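# Assemble the two printed parts to match the stand sample

## Task

Join the two printed parts so the result looks like the finished assembly shown on the stand. The robot must not tip over or finish leaning, and nothing may be knocked about or moved out of the work area.

## Robot and tools

Robot: a wheeled base carrying a lifting column with two six-joint arms (left and right), each ending in a two-finger gripper, plus a tilting head. Shoulder height S = 0.90 m + column_m. When folded, the robot is 0.73 m long, 0.62 m wide and S + 0.43 m tall, and its front sits 0.40 m ahead of the column. The base drives straight or turns in place. It cannot move sideways.

Frames: the base frame has its origin on the floor between the drive wheels, under the column, with x forward, y left and z up, in metres. The left_hand and right_hand readings use this frame and give the point where the fingers meet. Fingertips extend 8 mm past it. A hand's z axis runs along the fingers and its y axis along the opening direction (quat_wxyz). base_odometry is measured against where the base stood at the start and comes from wheel turns only, so slipping shows up as travel. Heading is in rad, left positive.

move: carries out one action and returns the state, plus images from the cameras listed in "cameras" (cam_head_left, cam_head_right, cam_left_wrist, cam_right_wrist, nav_camera, or "all"; [] means none). The "pictures" line gives the image order. Images can lag slightly behind the state. With no action, the call only reports.
- base: one key only, and it is an offset from where the base last measured itself. translate_m is metres, forward positive, range -3 to 3. rotate_rad is radians, counter-clockwise (left) positive, range -3.2 to 3.2.
- joints: a single object with absolute targets, keyed by joint name. column_m 0 to 0.8. head_tilt_rad -0.61 to 1.308, where 0 is level and positive tilts down. For each side (left_/right_): joint1_rad -2.879 to 2.879, joint2_rad 0 to 3.141, joint3_rad 0 to 3.019, joint4_rad -1.692 to 1.57, joint5_rad -1.57 to 1.57 (positive swings the hand to the robot's right), joint6_rad -2.094 to 2.094 (positive rolls clockwise seen from behind), gripper_m 0 to 0.093 (fingertip gap in metres).
- speeds: caps for this action only. translate_m 0.05 to 0.8 m/s, rotate_rad 0.1 to 1 rad/s. The defaults are the top values.
- min_time_s: 0.1 to 8 s, the shortest duration for arm and gripper motions.
- blocking: true (default) returns once everything is at rest. false returns in about 0.5 s while motion continues. A later move overrides only the joints it names, and the base only if it names it.
Unknown keys make the call invalid. Out-of-range values get it refused. A refusal, or a stop you did not order, cancels the rest of that reply's move/wait/finished_scene calls.

wait(seconds 0 to 10, cameras): lets time pass and returns the state. It returns early if pending moves finish. wait(0) shows the "earlier move" line. stop(cameras): brakes all running motions. zoom_image(camera, region [x0,y0,x1,y1] in pixels, at most 504 by 504): a closer view of that camera's latest image. finished_scene(scene 1): ends the scene for good. The assembly must stay correct without the robot.

Arm geometry (approximate): with joint1 at -1.57 (left) or 1.57 (right) and joints 5 and 6 at 0, the arm moves in a forward-pointing vertical plane 0.23 m beside the column. Let a = j2 - 0.35, b = 1.05 + j2 - j3 and c = b - j4. The hand is then 0.12 + 0.39 sin a + 0.38 cos b + 0.25 cos c ahead and S + 0.39 cos a - 0.38 sin b - 0.25 sin c high. For example, j2, j3, j4 = 0.92, 0.78, 0.14 gives 0.60 m ahead and 0.25 m below S. Actual hands often end up to 7 cm lower and nearer (14 cm when loaded), so trust the reported hand position. Raising a hand also pulls it toward the column. Below 0.4 m height, the housing blocks hands closer than 0.45 m ahead. Do not move arms with column_m under 0.3.

Gripper: fingers are 7 cm long. The outside span is 1 cm more than the reading at the tips and 5 cm more at the base. If the opening stays 0.003 m or more above its target, something is held. Grip readings can come out a few mm narrower than the part. To release, command well above the reading. Fingers near horizontal carry only light loads.

Results: base_status and joint_status report done, moving, off_target, stopped, contact_stop, time_out, not_followed, or limit_stop_at_motor_heat. "joint command not followed" means a self-collision check blocked the arm. Undo by moving each joint involved back by at least 0.05 rad. on_its_own lists things the robot did without being told, with "held at" showing a target. Targets within about 0.03 rad (0.08 rad for joints 2 and 3) may not move at all yet still show done. The column stops with contact_stop when a hand touches down. It then will not go lower until raised 0.2 m, unless the load clears. motor_effort, base_tilt (forward/right, in degrees), turned_by_wheels and turned_by_imu (a mismatch means slipping or a collision), wheel_motors_off, joint torques and Motor temperatures are also reported. From 85 °C a MOTOR HOT line appears. At 100 °C the arm goes limp for 30 to 60 s. To relieve a blocked arm that keeps pushing, send its reported positions back as targets.

Camera calibration for every camera is supplied (K, distortion, T_world_to_cam in the base frame), with small per-scene errors.

Thinking uses up scene time while the robot holds or continues its commands.

Avoid: arms striking or squeezing each other (this can end the scene), swinging both loaded, outstretched arms quickly (risk of tipping), dropping parts or releasing them while they move, slamming into fixed objects, pushing the base against things (wheels cut out after about 3 s), and anything leaving the work area. Approach gently in steps of about 0.05 rad. After a base contact_stop, back off 0.05 m first.

Each tool is called in YAML: its name, and indented under it one key for each argument.

## Session

move:

Scene clock: 0.00 s.
Joint torques (N m): no reading
Motor temperatures (°C): left_arm=[31 29 33 32 31 27 31] | right_arm=[35 35 33 29 27 31 31]
Heat: left arm: hottest elbow 33 °C; right arm: hottest waist 35 °C.
base_odometry: x=+0.000 y=+0.000 heading=+0.000
turned_by_wheels: +0.000
turned_by_imu: +0.000
base_tilt: forward=+0.1 right=-1.0
base_status: not commanded
joint_positions: column_m=+0.554 head_tilt_rad=+0.877 left_joint1_rad=-1.575 left_joint2_rad=+0.897 left_joint3_rad=+0.377 left_joint4_rad=-0.901 left_joint5_rad=-0.046 left_joint6_rad=+0.079 left_gripper_m=+0.09396 right_joint1_rad=+1.576 right_joint2_rad=+0.856 right_joint3_rad=+0.406 right_joint4_rad=-0.986 right_joint5_rad=+0.037 right_joint6_rad=-0.039 right_gripper_m=+0.09396
joint_status: not commanded
wheel_motors_off: 0
motor_effort: left_wheel=+4 right_wheel=+5
left_hand: x=+0.1328 y=+0.2316 z=+1.2478 quat_wxyz=(+0.434, -0.047, -0.900, -0.002) (m; base frame)
right_hand: x=+0.1436 y=-0.2308 z=+1.2596 quat_wxyz=(+0.441, +0.027, -0.897, +0.006) (m; base frame)
pictures: cam_head_left, cam_head_right, cam_left_wrist, cam_right_wrist, nav_camera

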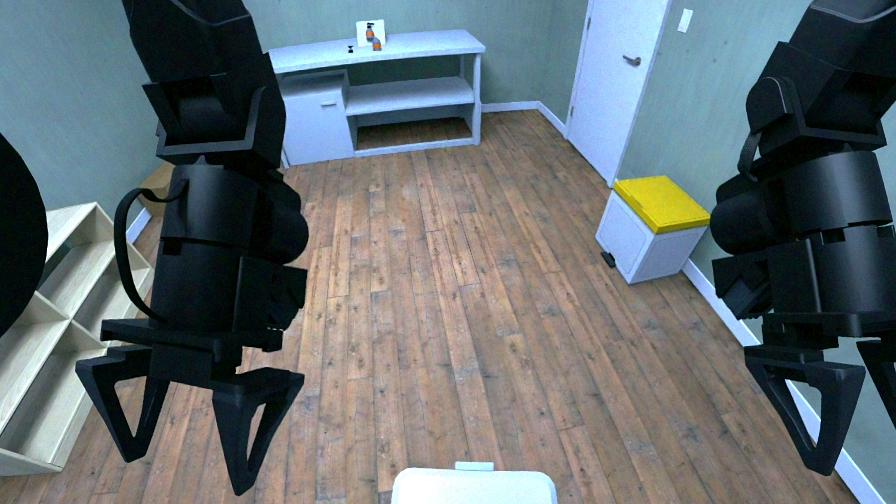

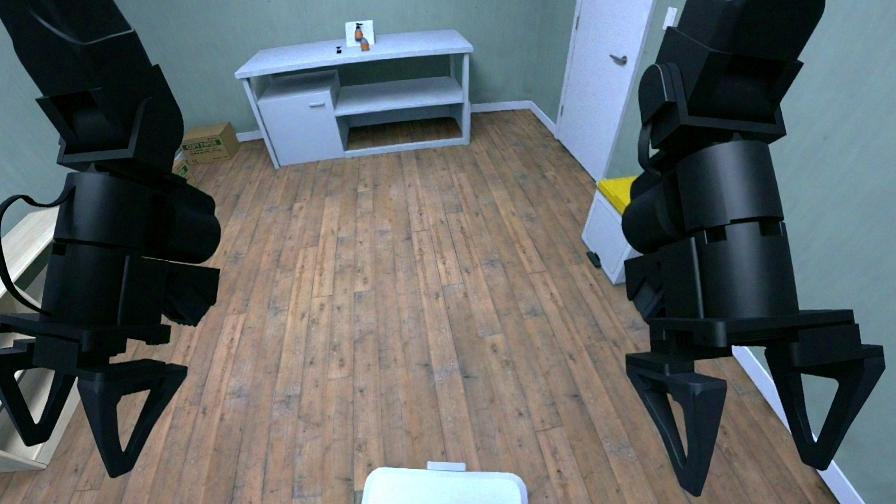

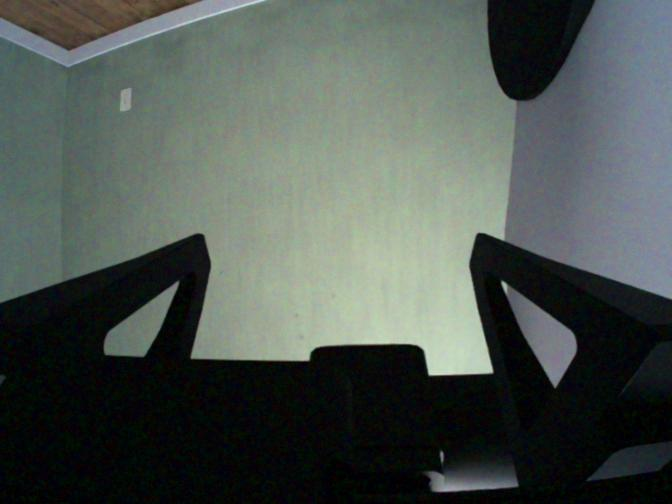

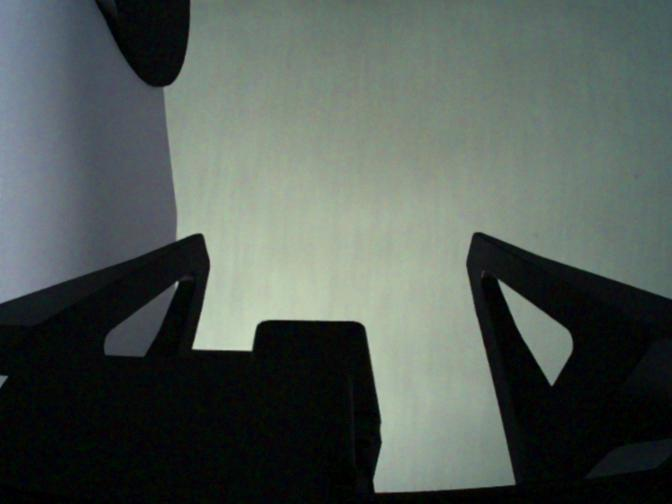

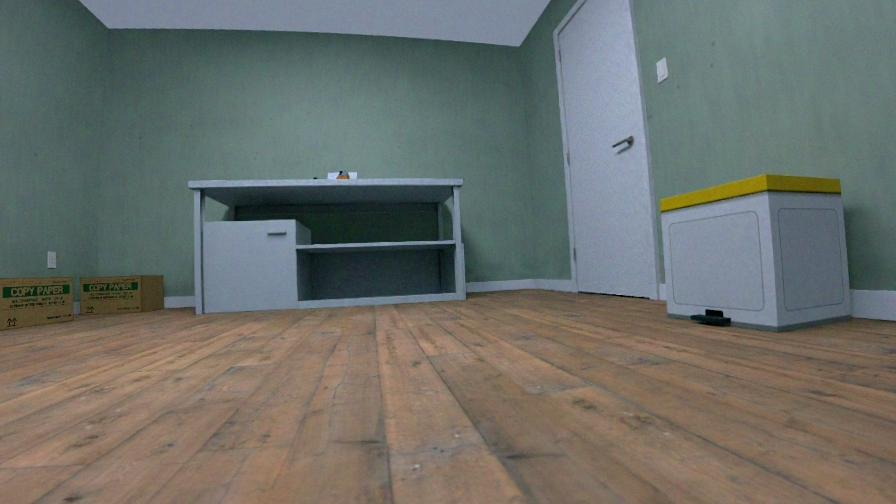

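zoom_image:
  camera: "cam_head_left"
  region: [320, 10, 420, 66]

zoom_image:
  camera: "nav_camera"
  region: [180, 160, 480, 328]

Scaled by 5.040 from the camera's 896x504 image, which has a finer 1280x720 frame.

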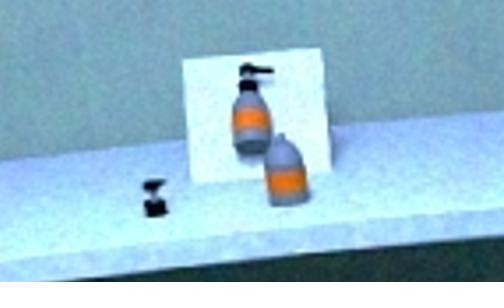

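Scaled by 1.680 from the camera's 896x504 image, which has a finer 1280x720 frame.

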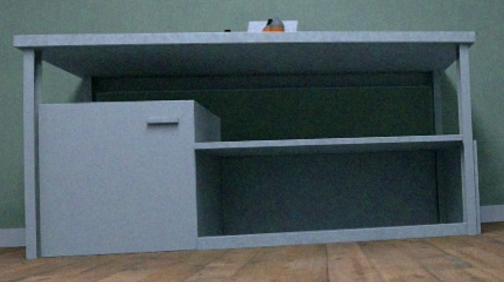

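move:
  base: {"rotate_rad": 0.25}

move:
  base: {"translate_m": 2.0}
  cameras: ["cam_head_left", "cam_head_right", "nav_camera"]

Scene clock: 23.70 s.
Joint torques (N m): left_arm=[-0.85 -6.12 -1.69 -0.7 0.1 -0.03] | right_arm=[-1.03 -6.48 -0.9 -1.51 0.14 -0.07]
Heat: left arm: hottest elbow 33 °C; right arm: hottest waist 35 °C.
move: done
base_odometry: x=+0.000 y=+0.000 heading=+0.248
turned_by_wheels: +0.248
turned_by_imu: +0.238
base_tilt: forward=+0.1 right=-1.0
base_status: done
joint_positions: column_m=+0.554 head_tilt_rad=+0.877 left_joint1_rad=-1.575 left_joint2_rad=+0.897 left_joint3_rad=+0.377 left_joint4_rad=-0.901 left_joint5_rad=-0.046 left_joint6_rad=+0.079 left_gripper_m=+0.09396 right_joint1_rad=+1.576 right_joint2_rad=+0.856 right_joint3_rad=+0.406 right_joint4_rad=-0.986 right_joint5_rad=+0.037 right_joint6_rad=-0.039 right_gripper_m=+0.09396
joint_status: not commanded
wheel_motors_off: 0
motor_effort: left_wheel=-2(55) right_wheel=+0(67)
left_hand: x=+0.1328 y=+0.2316 z=+1.2478 quat_wxyz=(+0.434, -0.047, -0.900, -0.002) (m; base frame)
right_hand: x=+0.1436 y=-0.2308 z=+1.2596 quat_wxyz=(+0.441, +0.027, -0.897, +0.006) (m; base frame)
pictures: none

Scene clock: 28.40 s.
Joint torques (N m): left_arm=[-1.14 -6.89 -1.84 -0.92 0.1 -0.08] | right_arm=[-0.85 -6.12 -0.77 -1.48 0.13 -0.08]
Heat: left arm: hottest elbow 33 °C; right arm: hottest waist 35 °C.
move: done
base_odometry: x=+1.939 y=+0.492 heading=+0.249
turned_by_wheels: +0.001
turned_by_imu: -0.002
base_tilt: forward=+0.1 right=-0.8
base_status: done
joint_positions: column_m=+0.554 head_tilt_rad=+0.877 left_joint1_rad=-1.575 left_joint2_rad=+0.897 left_joint3_rad=+0.378 left_joint4_rad=-0.901 left_joint5_rad=-0.046 left_joint6_rad=+0.079 left_gripper_m=+0.09396 right_joint1_rad=+1.576 right_joint2_rad=+0.856 right_joint3_rad=+0.405 right_joint4_rad=-0.986 right_joint5_rad=+0.037 right_joint6_rad=-0.039 right_gripper_m=+0.09396
joint_status: not commanded
wheel_motors_off: 0
motor_effort: left_wheel=+1(66) right_wheel=-2(43)
left_hand: x=+0.1336 y=+0.2316 z=+1.2475 quat_wxyz=(+0.434, -0.047, -0.900, -0.002) (m; base frame)
right_hand: x=+0.1432 y=-0.2308 z=+1.2598 quat_wxyz=(+0.441, +0.027, -0.897, +0.006) (m; base frame)
pictures: cam_head_left, cam_head_right, nav_camera

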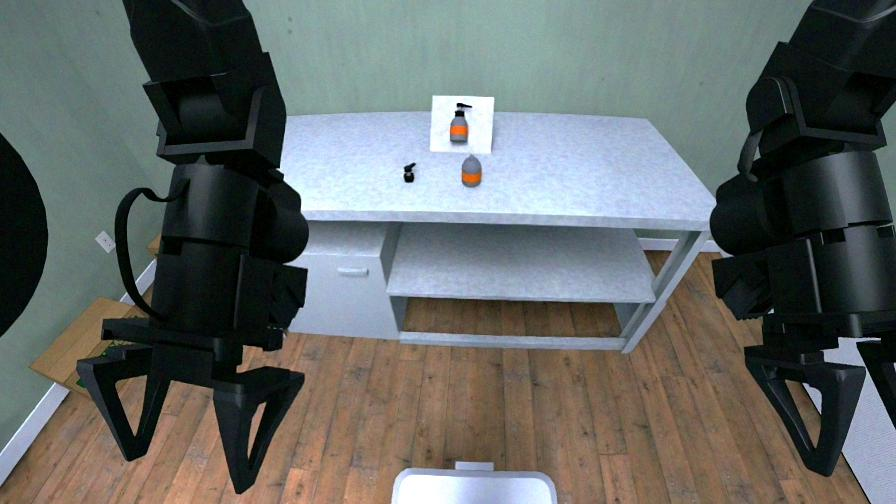

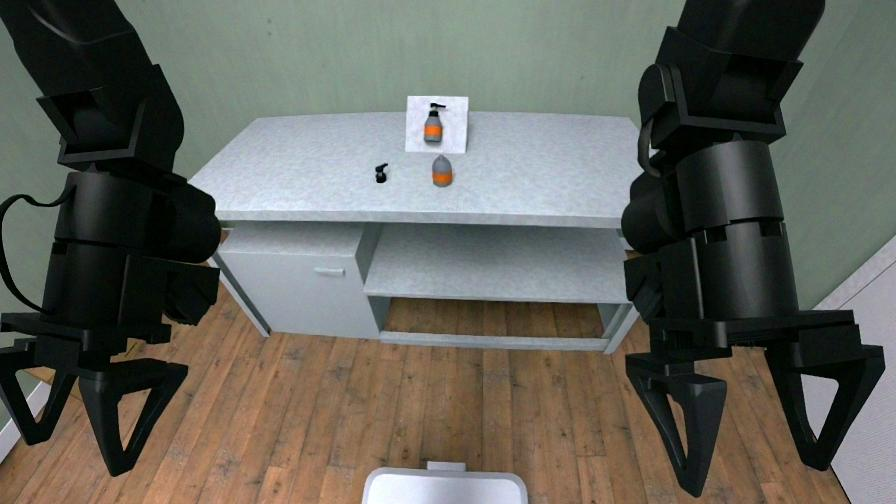

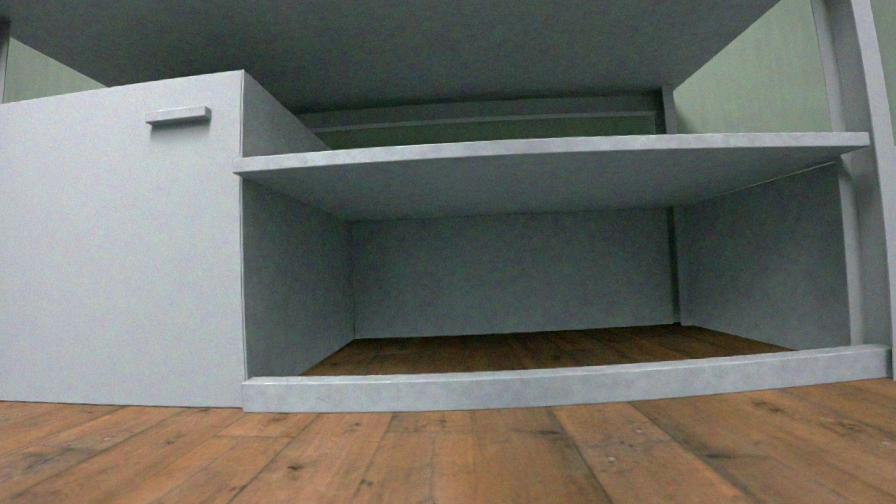

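zoom_image:
  camera: "cam_head_left"
  region: [395, 90, 505, 195]

move:
  base: {"translate_m": 0.38}
  speeds: {"translate_m": 0.25}
  joints: {"head_tilt_rad": 0.8}
  cameras: ["cam_head_left", "cam_head_right"]

zoom_image:
  camera: "cam_head_left"
  region: [350, 100, 550, 300]

zoom_image:
  camera: "cam_head_right"
  region: [300, 100, 500, 300]

Scaled by 4.582 from the camera's 896x504 image, which has a finer 1280x720 frame.

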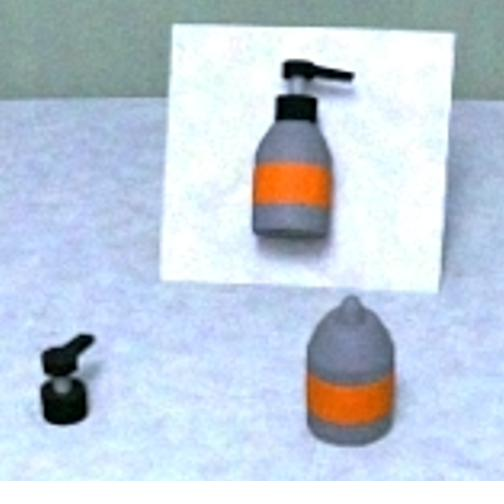

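Scene clock: 42.17 s.
Joint torques (N m): left_arm=[-0.91 -6.59 -1.59 -1.11 0.13 -0.06] | right_arm=[-1.03 -6.3 -0.87 -1.59 0.13 -0.1]
Heat: left arm: hottest elbow 33 °C; right arm: hottest waist 35 °C.
move: done
base_odometry: x=+2.307 y=+0.586 heading=+0.251
turned_by_wheels: +0.001
turned_by_imu: +0.000
base_tilt: forward=+0.1 right=-0.9
base_status: done
joint_positions: column_m=+0.554 head_tilt_rad=+0.815 left_joint1_rad=-1.575 left_joint2_rad=+0.897 left_joint3_rad=+0.377 left_joint4_rad=-0.901 left_joint5_rad=-0.046 left_joint6_rad=+0.079 left_gripper_m=+0.09396 right_joint1_rad=+1.576 right_joint2_rad=+0.856 right_joint3_rad=+0.405 right_joint4_rad=-0.986 right_joint5_rad=+0.037 right_joint6_rad=-0.039 right_gripper_m=+0.09396
joint_status: all done
wheel_motors_off: 0
motor_effort: left_wheel=+2(34) right_wheel=-2(38)
left_hand: x=+0.1332 y=+0.2316 z=+1.2476 quat_wxyz=(+0.434, -0.047, -0.900, -0.002) (m; base frame)
right_hand: x=+0.1434 y=-0.2308 z=+1.2597 quat_wxyz=(+0.441, +0.027, -0.897, +0.006) (m; base frame)
pictures: cam_head_left, cam_head_right
camera_calibration:
cam_head_left: T_world_to_cam=[[0.047312, -0.998648, -0.0215168, 0.0728017], [-0.660584, -0.0151235, -0.750599, 1.17876], [0.749259, 0.0497261, -0.660407, 0.905889], [0, 0, 0, 1]] pos_world=[0.0964831, 0.0454841, 1.4846]
cam_head_right: T_world_to_cam=[[0.0479198, -0.998612, -0.0218659, -0.021009], [-0.662883, -0.0154186, -0.748564, 1.17593], [0.747187, 0.0503656, -0.662702, 0.909442], [0, 0, 0, 1]] pos_world=[0.10099, -0.0486531, 1.48249]

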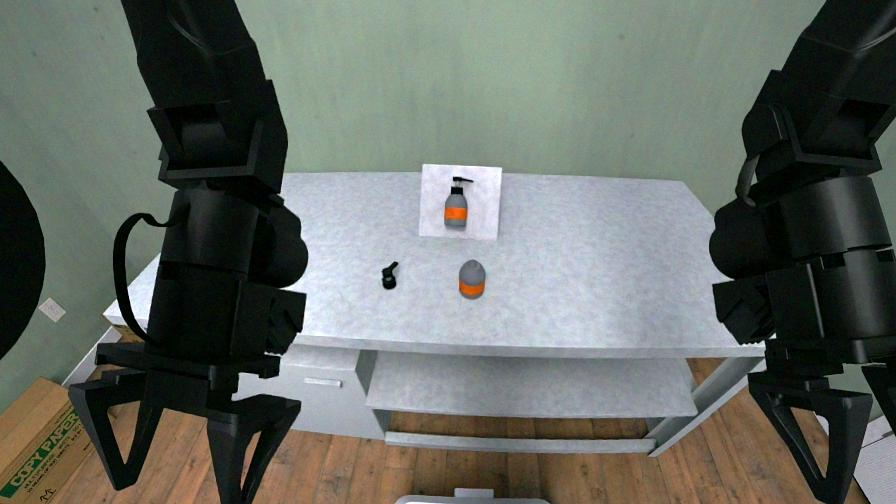

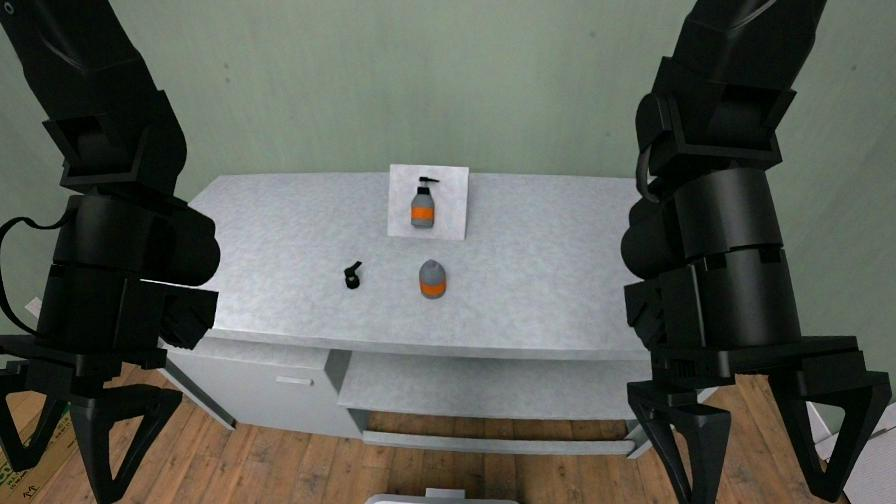

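Scaled by 2.520 from the camera's 896x504 image, which has a finer 1280x720 frame.

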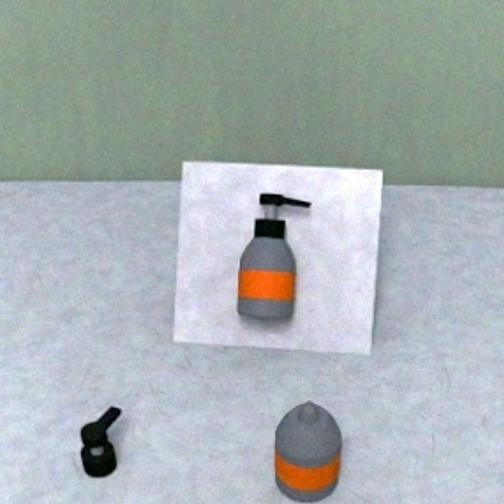

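Scaled by 2.520 from the camera's 896x504 image, which has a finer 1280x720 frame.

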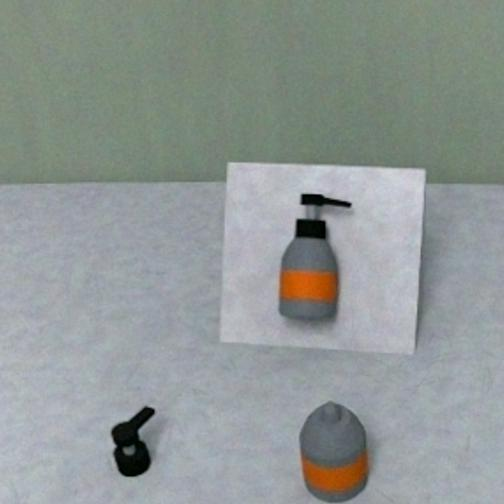

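move:
  base: {"translate_m": -0.06}
  joints: {"left_joint1_rad": -1.57, "left_joint2_rad": 1.46, "left_joint3_rad": 1.63, "left_joint4_rad": -0.69, "left_joint5_rad": 0, "left_joint6_rad": 0.7}
  min_time_s: 3
  cameras: ["cam_head_left", "cam_head_right", "cam_left_wrist"]

Scene clock: 74.23 s.
Joint torques (N m): left_arm=[-0.21 -20.42 8.2 0.85 0.26 0.11] | right_arm=[-0.97 -6.48 -0.72 -1.59 0.13 -0.05]
Heat: left arm: hottest elbow 33 °C; right arm: hottest waist 35 °C.
move: done
base_odometry: x=+2.249 y=+0.571 heading=+0.250
turned_by_wheels: -0.001
turned_by_imu: -0.002
base_tilt: forward=+0.3 right=-1.0
base_status: done
joint_positions: column_m=+0.554 head_tilt_rad=+0.815 left_joint1_rad=-1.575 left_joint2_rad=+1.447 left_joint3_rad=+1.597 left_joint4_rad=-0.701 left_joint5_rad=-0.002 left_joint6_rad=+0.683 left_gripper_m=+0.09396 right_joint1_rad=+1.576 right_joint2_rad=+0.855 right_joint3_rad=+0.403 right_joint4_rad=-0.986 right_joint5_rad=+0.037 right_joint6_rad=-0.039 right_gripper_m=+0.09396
joint_status: all done
wheel_motors_off: 0
motor_effort: left_wheel=-1(28) right_wheel=+2(36)
left_hand: x=+0.6985 y=+0.2223 z=+1.0839 quat_wxyz=(+0.013, -0.336, -0.942, +0.005) (m; base frame)
right_hand: x=+0.1425 y=-0.2308 z=+1.2600 quat_wxyz=(+0.441, +0.027, -0.897, +0.006) (m; base frame)
pictures: cam_head_left, cam_head_right, cam_left_wrist
camera_calibration:
cam_head_left: T_world_to_cam=[[0.0473179, -0.998648, -0.0215065, 0.0727857], [-0.660478, -0.0151281, -0.750693, 1.17889], [0.749353, 0.0497257, -0.660301, 0.905722], [0, 0, 0, 1]] pos_world=[0.0964833, 0.0454841, 1.4846]
cam_head_right: T_world_to_cam=[[0.0479257, -0.998612, -0.0218555, -0.0210251], [-0.662777, -0.0154232, -0.748658, 1.17606], [0.747281, 0.0503653, -0.662597, 0.909276], [0, 0, 0, 1]] pos_world=[0.10099, -0.0486531, 1.48249]
cam_left_wrist: T_world_to_cam=[[-0.63822, -0.769527, 0.0224318, 0.592698], [-0.605658, 0.519873, 0.60242, -0.34103], [-0.47524, 0.370891, -0.797864, 1.23715], [0, 0, 0, 1]] pos_world=[0.759668, 0.174542, 1.17923]

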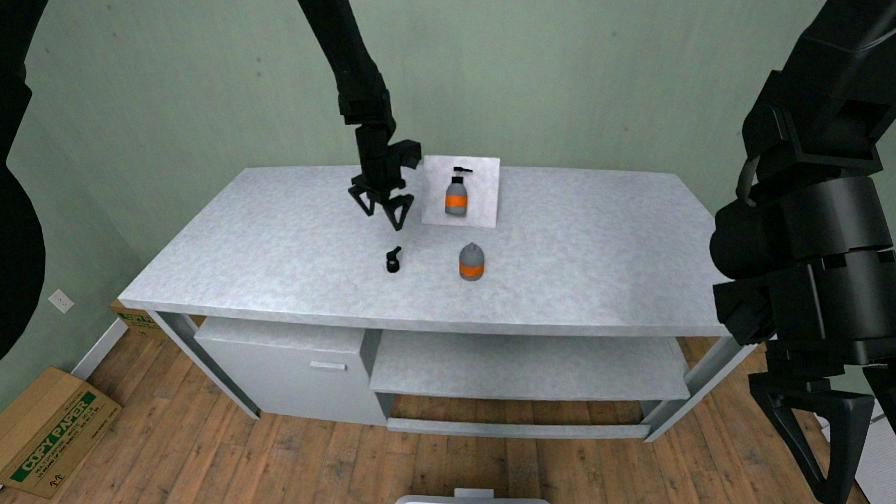

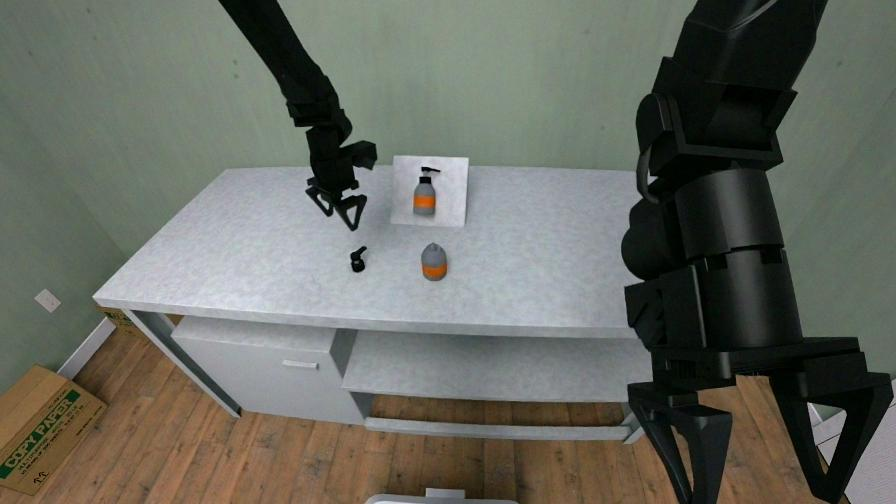

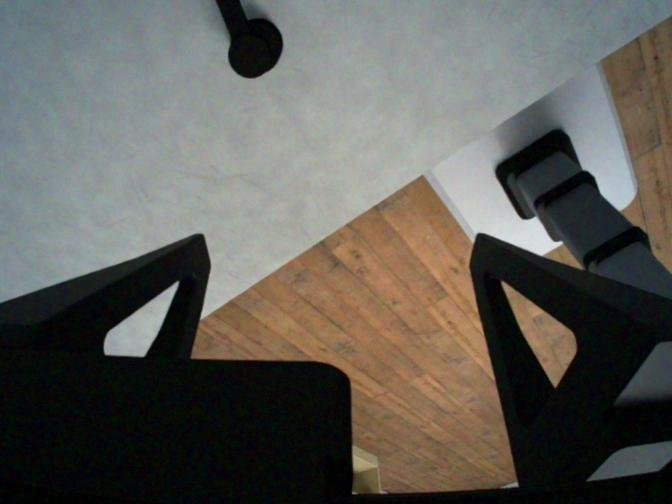

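move:
  joints: {"column_m": 0.48}
  cameras: ["cam_head_left", "cam_head_right", "cam_left_wrist"]

zoom_image:
  camera: "cam_head_left"
  region: [330, 120, 510, 300]

zoom_image:
  camera: "cam_head_right"
  region: [300, 120, 480, 300]

Scene clock: 89.27 s.
Joint torques (N m): left_arm=[0.56 -21.19 8.2 1.03 0.28 0.13] | right_arm=[-0.91 -6.36 -0.68 -1.5 0.12 -0.07]
Heat: left arm: hottest elbow 35 °C; right arm: hottest waist 35 °C.
move: done
base_odometry: x=+2.249 y=+0.571 heading=+0.250
turned_by_wheels: +0.000
turned_by_imu: -0.001
base_tilt: forward=+0.0 right=-0.9
base_status: not commanded
joint_positions: column_m=+0.480 head_tilt_rad=+0.815 left_joint1_rad=-1.575 left_joint2_rad=+1.453 left_joint3_rad=+1.598 left_joint4_rad=-0.701 left_joint5_rad=-0.002 left_joint6_rad=+0.684 left_gripper_m=+0.09396 right_joint1_rad=+1.576 right_joint2_rad=+0.855 right_joint3_rad=+0.403 right_joint4_rad=-0.986 right_joint5_rad=+0.037 right_joint6_rad=-0.039 right_gripper_m=+0.09396
joint_status: all done
wheel_motors_off: 0
motor_effort: left_wheel=-2(2) right_wheel=+2(2)
left_hand: x=+0.6967 y=+0.2222 z=+1.0067 quat_wxyz=(+0.015, -0.336, -0.942, +0.006) (m; base frame)
right_hand: x=+0.1425 y=-0.2308 z=+1.1861 quat_wxyz=(+0.441, +0.027, -0.897, +0.006) (m; base frame)
pictures: cam_head_left, cam_head_right, cam_left_wrist
camera_calibration:
cam_head_left: T_world_to_cam=[[0.0473179, -0.998648, -0.0215065, 0.0711943], [-0.660478, -0.0151281, -0.750693, 1.12334], [0.749353, 0.0497257, -0.660301, 0.85686], [0, 0, 0, 1]] pos_world=[0.0964833, 0.0454841, 1.4106]
cam_head_right: T_world_to_cam=[[0.0479257, -0.998612, -0.0218555, -0.0226402], [-0.662777, -0.0154232, -0.748658, 1.12074], [0.747281, 0.0503653, -0.662597, 0.86031], [0, 0, 0, 1]] pos_world=[0.10099, -0.0486531, 1.40859]
cam_left_wrist: T_world_to_cam=[[-0.638358, -0.769298, 0.0260756, 0.589587], [-0.602273, 0.520283, 0.605453, -0.301119], [-0.47934, 0.370791, -0.795454, 1.17504], [0, 0, 0, 1]] pos_world=[0.758255, 0.174541, 1.10163]

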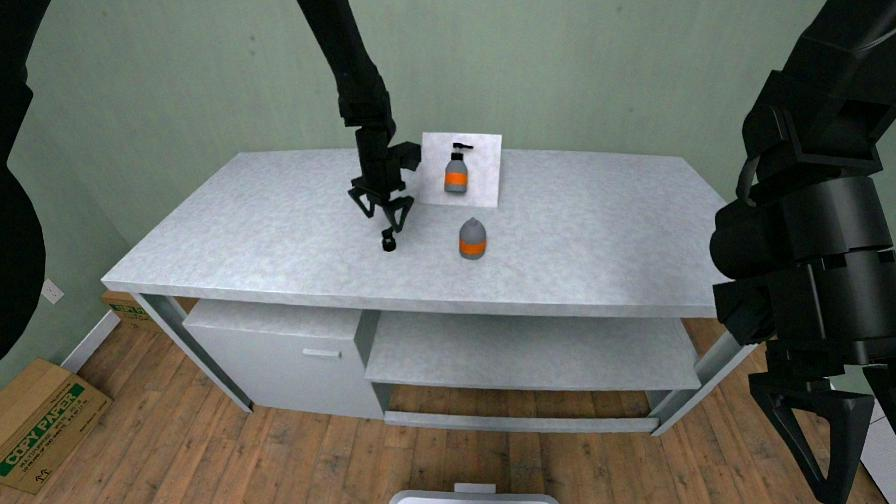

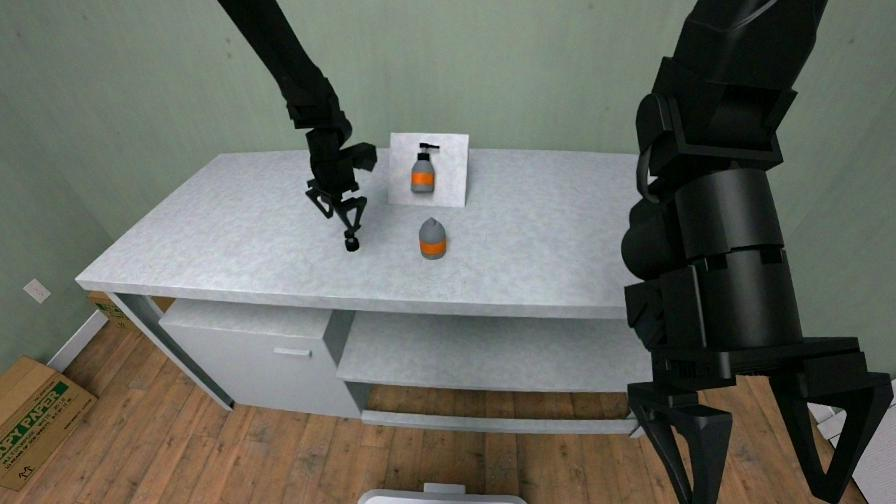

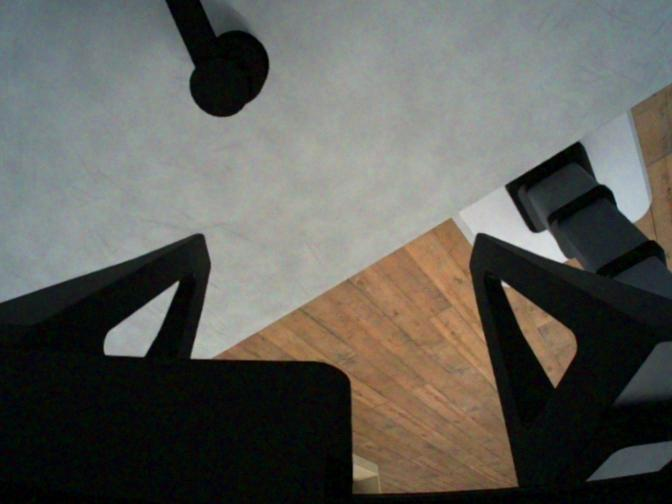

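Scaled by 2.800 from the camera's 896x504 image, which has a finer 1280x720 frame.

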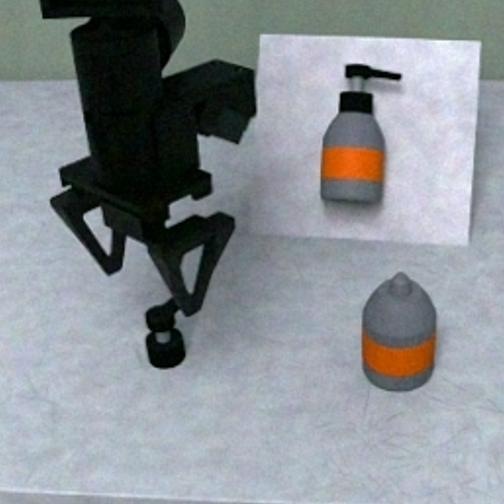

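Scaled by 2.800 from the camera's 896x504 image, which has a finer 1280x720 frame.

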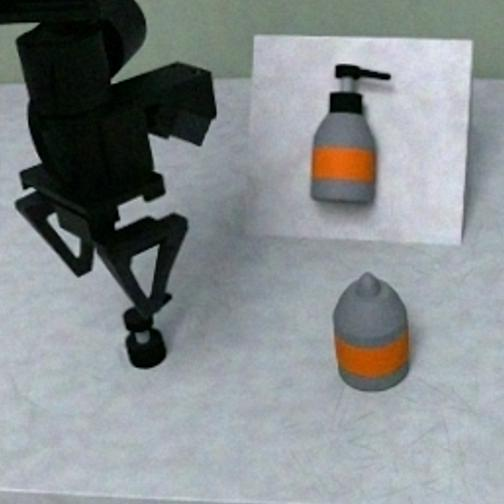

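move:
  joints: {"left_joint1_rad": -1.545, "left_joint2_rad": 1.54, "left_joint3_rad": 1.83, "left_joint4_rad": -0.79, "left_joint6_rad": 0.37}
  min_time_s: 2
  cameras: ["cam_head_left", "cam_head_right", "cam_left_wrist"]

zoom_image:
  camera: "cam_head_left"
  region: [340, 160, 440, 260]

zoom_image:
  camera: "cam_head_right"
  region: [300, 160, 400, 260]

Scene clock: 118.87 s.
Joint torques (N m): left_arm=[0.73 -22.24 9.55 0.25 0.23 -0.22] | right_arm=[-0.85 -6.18 -0.66 -1.5 0.14 -0.08]
Motor temperatures (°C): left_arm=[31 34 36 31 30 26 30] | right_arm=[35 34 32 29 27 30 29]
Heat: left arm: hottest elbow 36 °C; right arm: hottest waist 35 °C.
move: done
base_odometry: x=+2.249 y=+0.571 heading=+0.250
turned_by_wheels: +0.000
turned_by_imu: -0.001
base_tilt: forward=+0.1 right=-0.8
base_status: not commanded
joint_positions: column_m=+0.480 head_tilt_rad=+0.815 left_joint1_rad=-1.560 left_joint2_rad=+1.527 left_joint3_rad=+1.791 left_joint4_rad=-0.779 left_joint5_rad=-0.002 left_joint6_rad=+0.386 left_gripper_m=+0.09396 right_joint1_rad=+1.576 right_joint2_rad=+0.855 right_joint3_rad=+0.403 right_joint4_rad=-0.986 right_joint5_rad=+0.037 right_joint6_rad=-0.039 right_gripper_m=+0.09396
joint_status: all done
wheel_motors_off: 0
motor_effort: left_wheel=-1(2) right_wheel=+2(2)
left_hand: x=+0.7525 y=+0.2319 z=+1.0112 quat_wxyz=(-0.003, -0.189, -0.982, -0.006) (m; base frame)
right_hand: x=+0.1425 y=-0.2308 z=+1.1861 quat_wxyz=(+0.441, +0.027, -0.897, +0.006) (m; base frame)
pictures: cam_head_left, cam_head_right, cam_left_wrist
camera_calibration:
cam_head_left: T_world_to_cam=[[0.0473179, -0.998648, -0.0215065, 0.0711943], [-0.660478, -0.0151281, -0.750693, 1.12334], [0.749353, 0.0497257, -0.660301, 0.85686], [0, 0, 0, 1]] pos_world=[0.0964833, 0.0454841, 1.4106]
cam_head_right: T_world_to_cam=[[0.0479257, -0.998612, -0.0218555, -0.0226402], [-0.662777, -0.0154232, -0.748658, 1.12074], [0.747281, 0.0503653, -0.662597, 0.86031], [0, 0, 0, 1]] pos_world=[0.10099, -0.0486531, 1.40859]
cam_left_wrist: T_world_to_cam=[[-0.378301, -0.925635, -0.00933224, 0.508959], [-0.753709, 0.302152, 0.583633, -0.0886509], [-0.537412, 0.227823, -0.811964, 1.2954], [0, 0, 0, 1]] pos_world=[0.821888, 0.202774, 1.10831]

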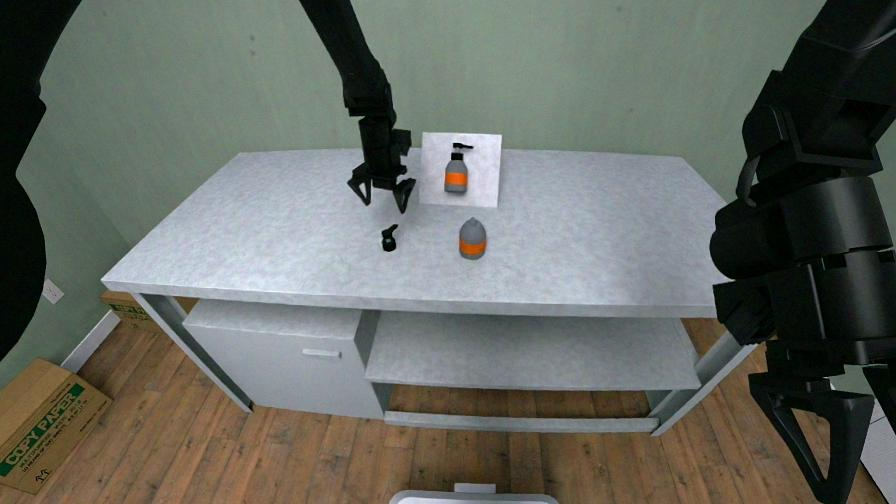

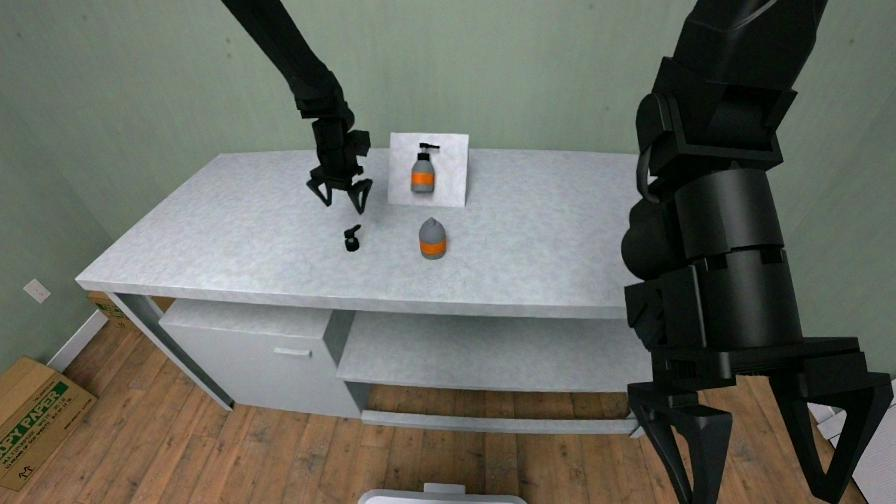

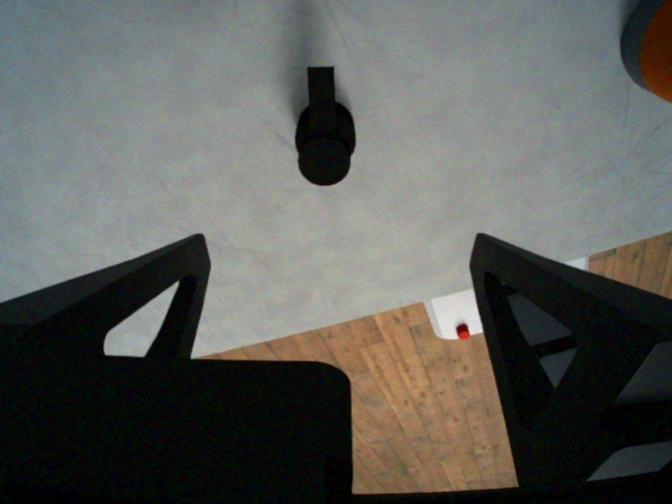

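Scaled by 5.040 from the camera's 896x504 image, which has a finer 1280x720 frame.

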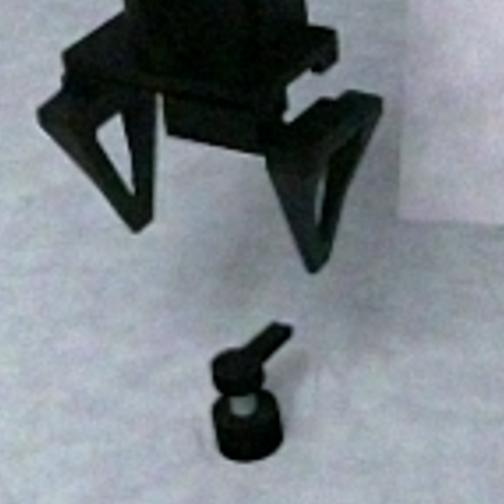

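Scaled by 5.040 from the camera's 896x504 image, which has a finer 1280x720 frame.

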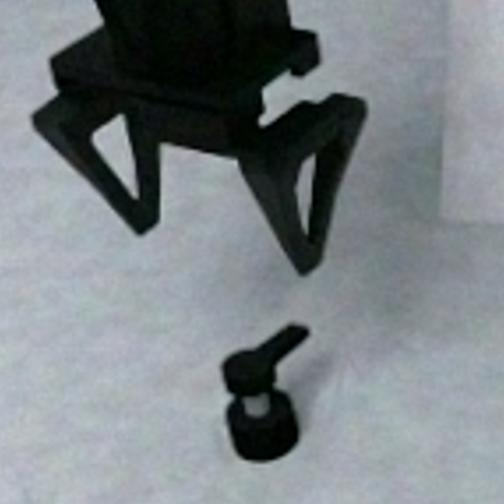

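move:
  joints: {"left_joint1_rad": -1.525}

move:
  joints: {"column_m": 0.385}
  cameras: ["cam_head_left", "cam_head_right", "cam_left_wrist"]

zoom_image:
  camera: "cam_head_left"
  region: [340, 120, 440, 220]

zoom_image:
  camera: "cam_head_right"
  region: [300, 120, 400, 220]

Scene clock: 131.53 s.
Joint torques (N m): left_arm=[-0.56 -22.42 9.77 0.14 0.15 -0.26] | right_arm=[-0.85 -6.48 -0.7 -1.55 0.11 -0.07]
Heat: left arm: hottest elbow 37 °C; right arm: hottest waist 35 °C.
move: done
base_odometry: x=+2.249 y=+0.571 heading=+0.250
turned_by_wheels: +0.000
turned_by_imu: -0.001
base_tilt: forward=+0.1 right=-0.8
base_status: not commanded
joint_positions: column_m=+0.480 head_tilt_rad=+0.815 left_joint1_rad=-1.533 left_joint2_rad=+1.527 left_joint3_rad=+1.791 left_joint4_rad=-0.779 left_joint5_rad=-0.001 left_joint6_rad=+0.386 left_gripper_m=+0.09396 right_joint1_rad=+1.576 right_joint2_rad=+0.855 right_joint3_rad=+0.403 right_joint4_rad=-0.986 right_joint5_rad=+0.037 right_joint6_rad=-0.039 right_gripper_m=+0.09396
joint_status: all done
wheel_motors_off: 0
motor_effort: left_wheel=-2(2) right_wheel=+2(2)
left_hand: x=+0.7522 y=+0.2497 z=+1.0116 quat_wxyz=(-0.001, -0.182, -0.983, -0.017) (m; base frame)
right_hand: x=+0.1425 y=-0.2308 z=+1.1861 quat_wxyz=(+0.441, +0.027, -0.897, +0.006) (m; base frame)
pictures: none

Scene clock: 133.33 s.
Joint torques (N m): left_arm=[-0.15 -22.59 9.28 0.24 0.14 -0.27] | right_arm=[-0.79 -6.24 -0.72 -1.47 0.12 -0.07]
Heat: left arm: hottest elbow 37 °C; right arm: hottest waist 35 °C.
move: done
base_odometry: x=+2.249 y=+0.571 heading=+0.250
turned_by_wheels: +0.000
turned_by_imu: +0.000
base_tilt: forward=+0.0 right=-1.0
base_status: not commanded
joint_positions: column_m=+0.385 head_tilt_rad=+0.815 left_joint1_rad=-1.533 left_joint2_rad=+1.533 left_joint3_rad=+1.793 left_joint4_rad=-0.779 left_joint5_rad=-0.001 left_joint6_rad=+0.386 left_gripper_m=+0.09396 right_joint1_rad=+1.576 right_joint2_rad=+0.855 right_joint3_rad=+0.403 right_joint4_rad=-0.986 right_joint5_rad=+0.037 right_joint6_rad=-0.039 right_gripper_m=+0.09396
joint_status: all done
wheel_motors_off: 0
motor_effort: left_wheel=-2(3) right_wheel=+3(3)
left_hand: x=+0.7509 y=+0.2498 z=+0.9129 quat_wxyz=(+0.001, -0.182, -0.983, -0.017) (m; base frame)
right_hand: x=+0.1425 y=-0.2308 z=+1.0911 quat_wxyz=(+0.441, +0.027, -0.897, +0.006) (m; base frame)
pictures: cam_head_left, cam_head_right, cam_left_wrist
camera_calibration:
cam_head_left: T_world_to_cam=[[0.0473179, -0.998648, -0.0215065, 0.0691511], [-0.660478, -0.0151281, -0.750693, 1.05203], [0.749353, 0.0497257, -0.660301, 0.794131], [0, 0, 0, 1]] pos_world=[0.0964833, 0.0454841, 1.3156]
cam_head_right: T_world_to_cam=[[0.0479257, -0.998612, -0.0218555, -0.0247165], [-0.662777, -0.0154232, -0.748658, 1.04961], [0.747281, 0.0503653, -0.662597, 0.797363], [0, 0, 0, 1]] pos_world=[0.10099, -0.0486531, 1.31359]
cam_left_wrist: T_world_to_cam=[[-0.365167, -0.930501, -0.0286619, 0.533012], [-0.755205, 0.27809, 0.593574, -0.0399009], [-0.544351, 0.238399, -0.804269, 1.20614], [0, 0, 0, 1]] pos_world=[0.82107, 0.21952, 1.00902]

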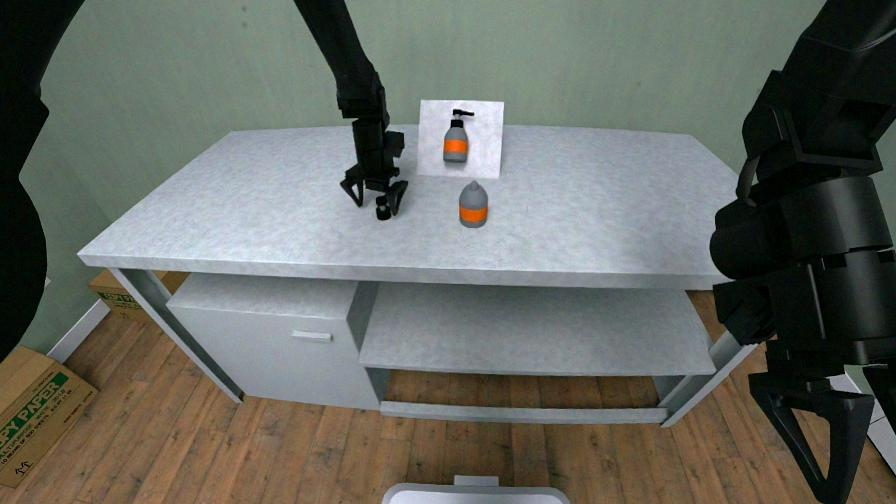

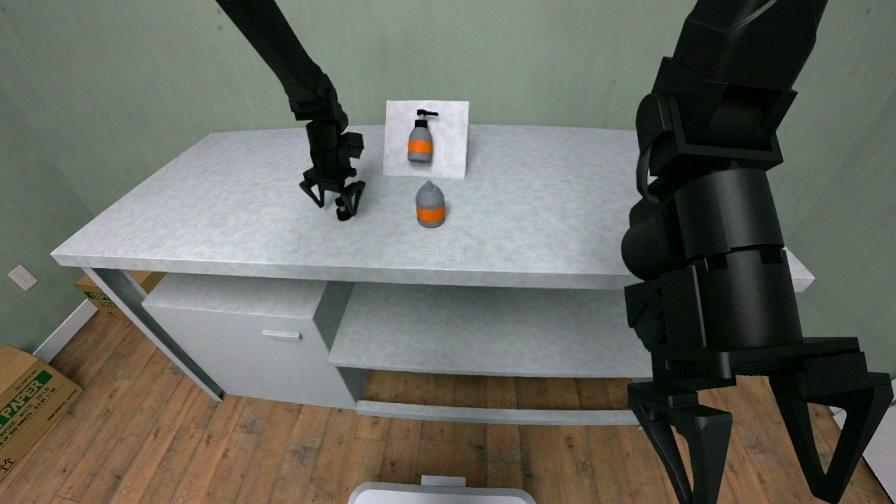

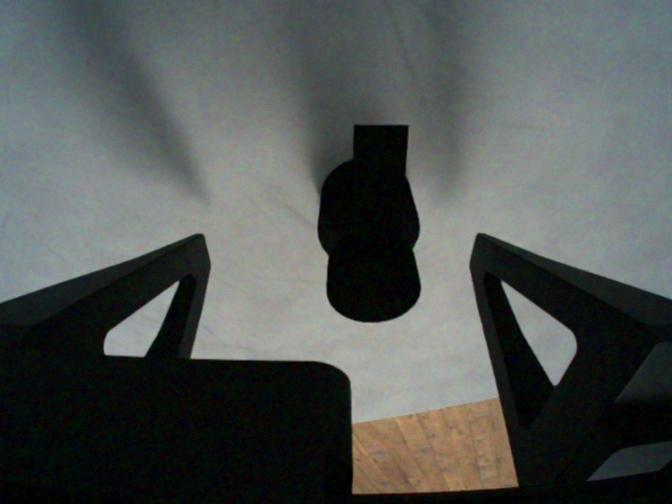

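Scaled by 5.040 from the camera's 896x504 image, which has a finer 1280x720 frame.

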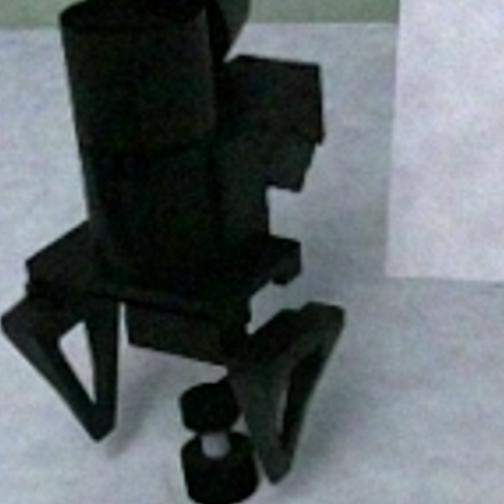

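Scaled by 5.040 from the camera's 896x504 image, which has a finer 1280x720 frame.

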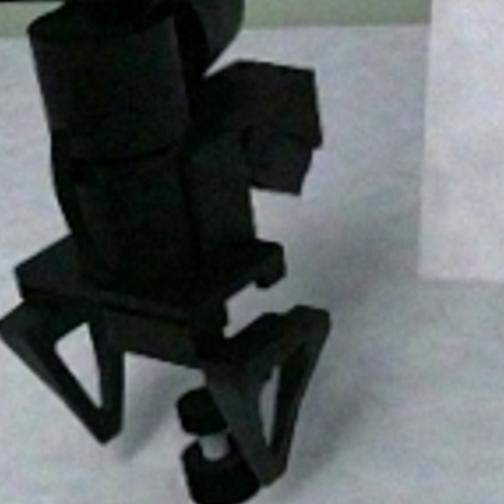

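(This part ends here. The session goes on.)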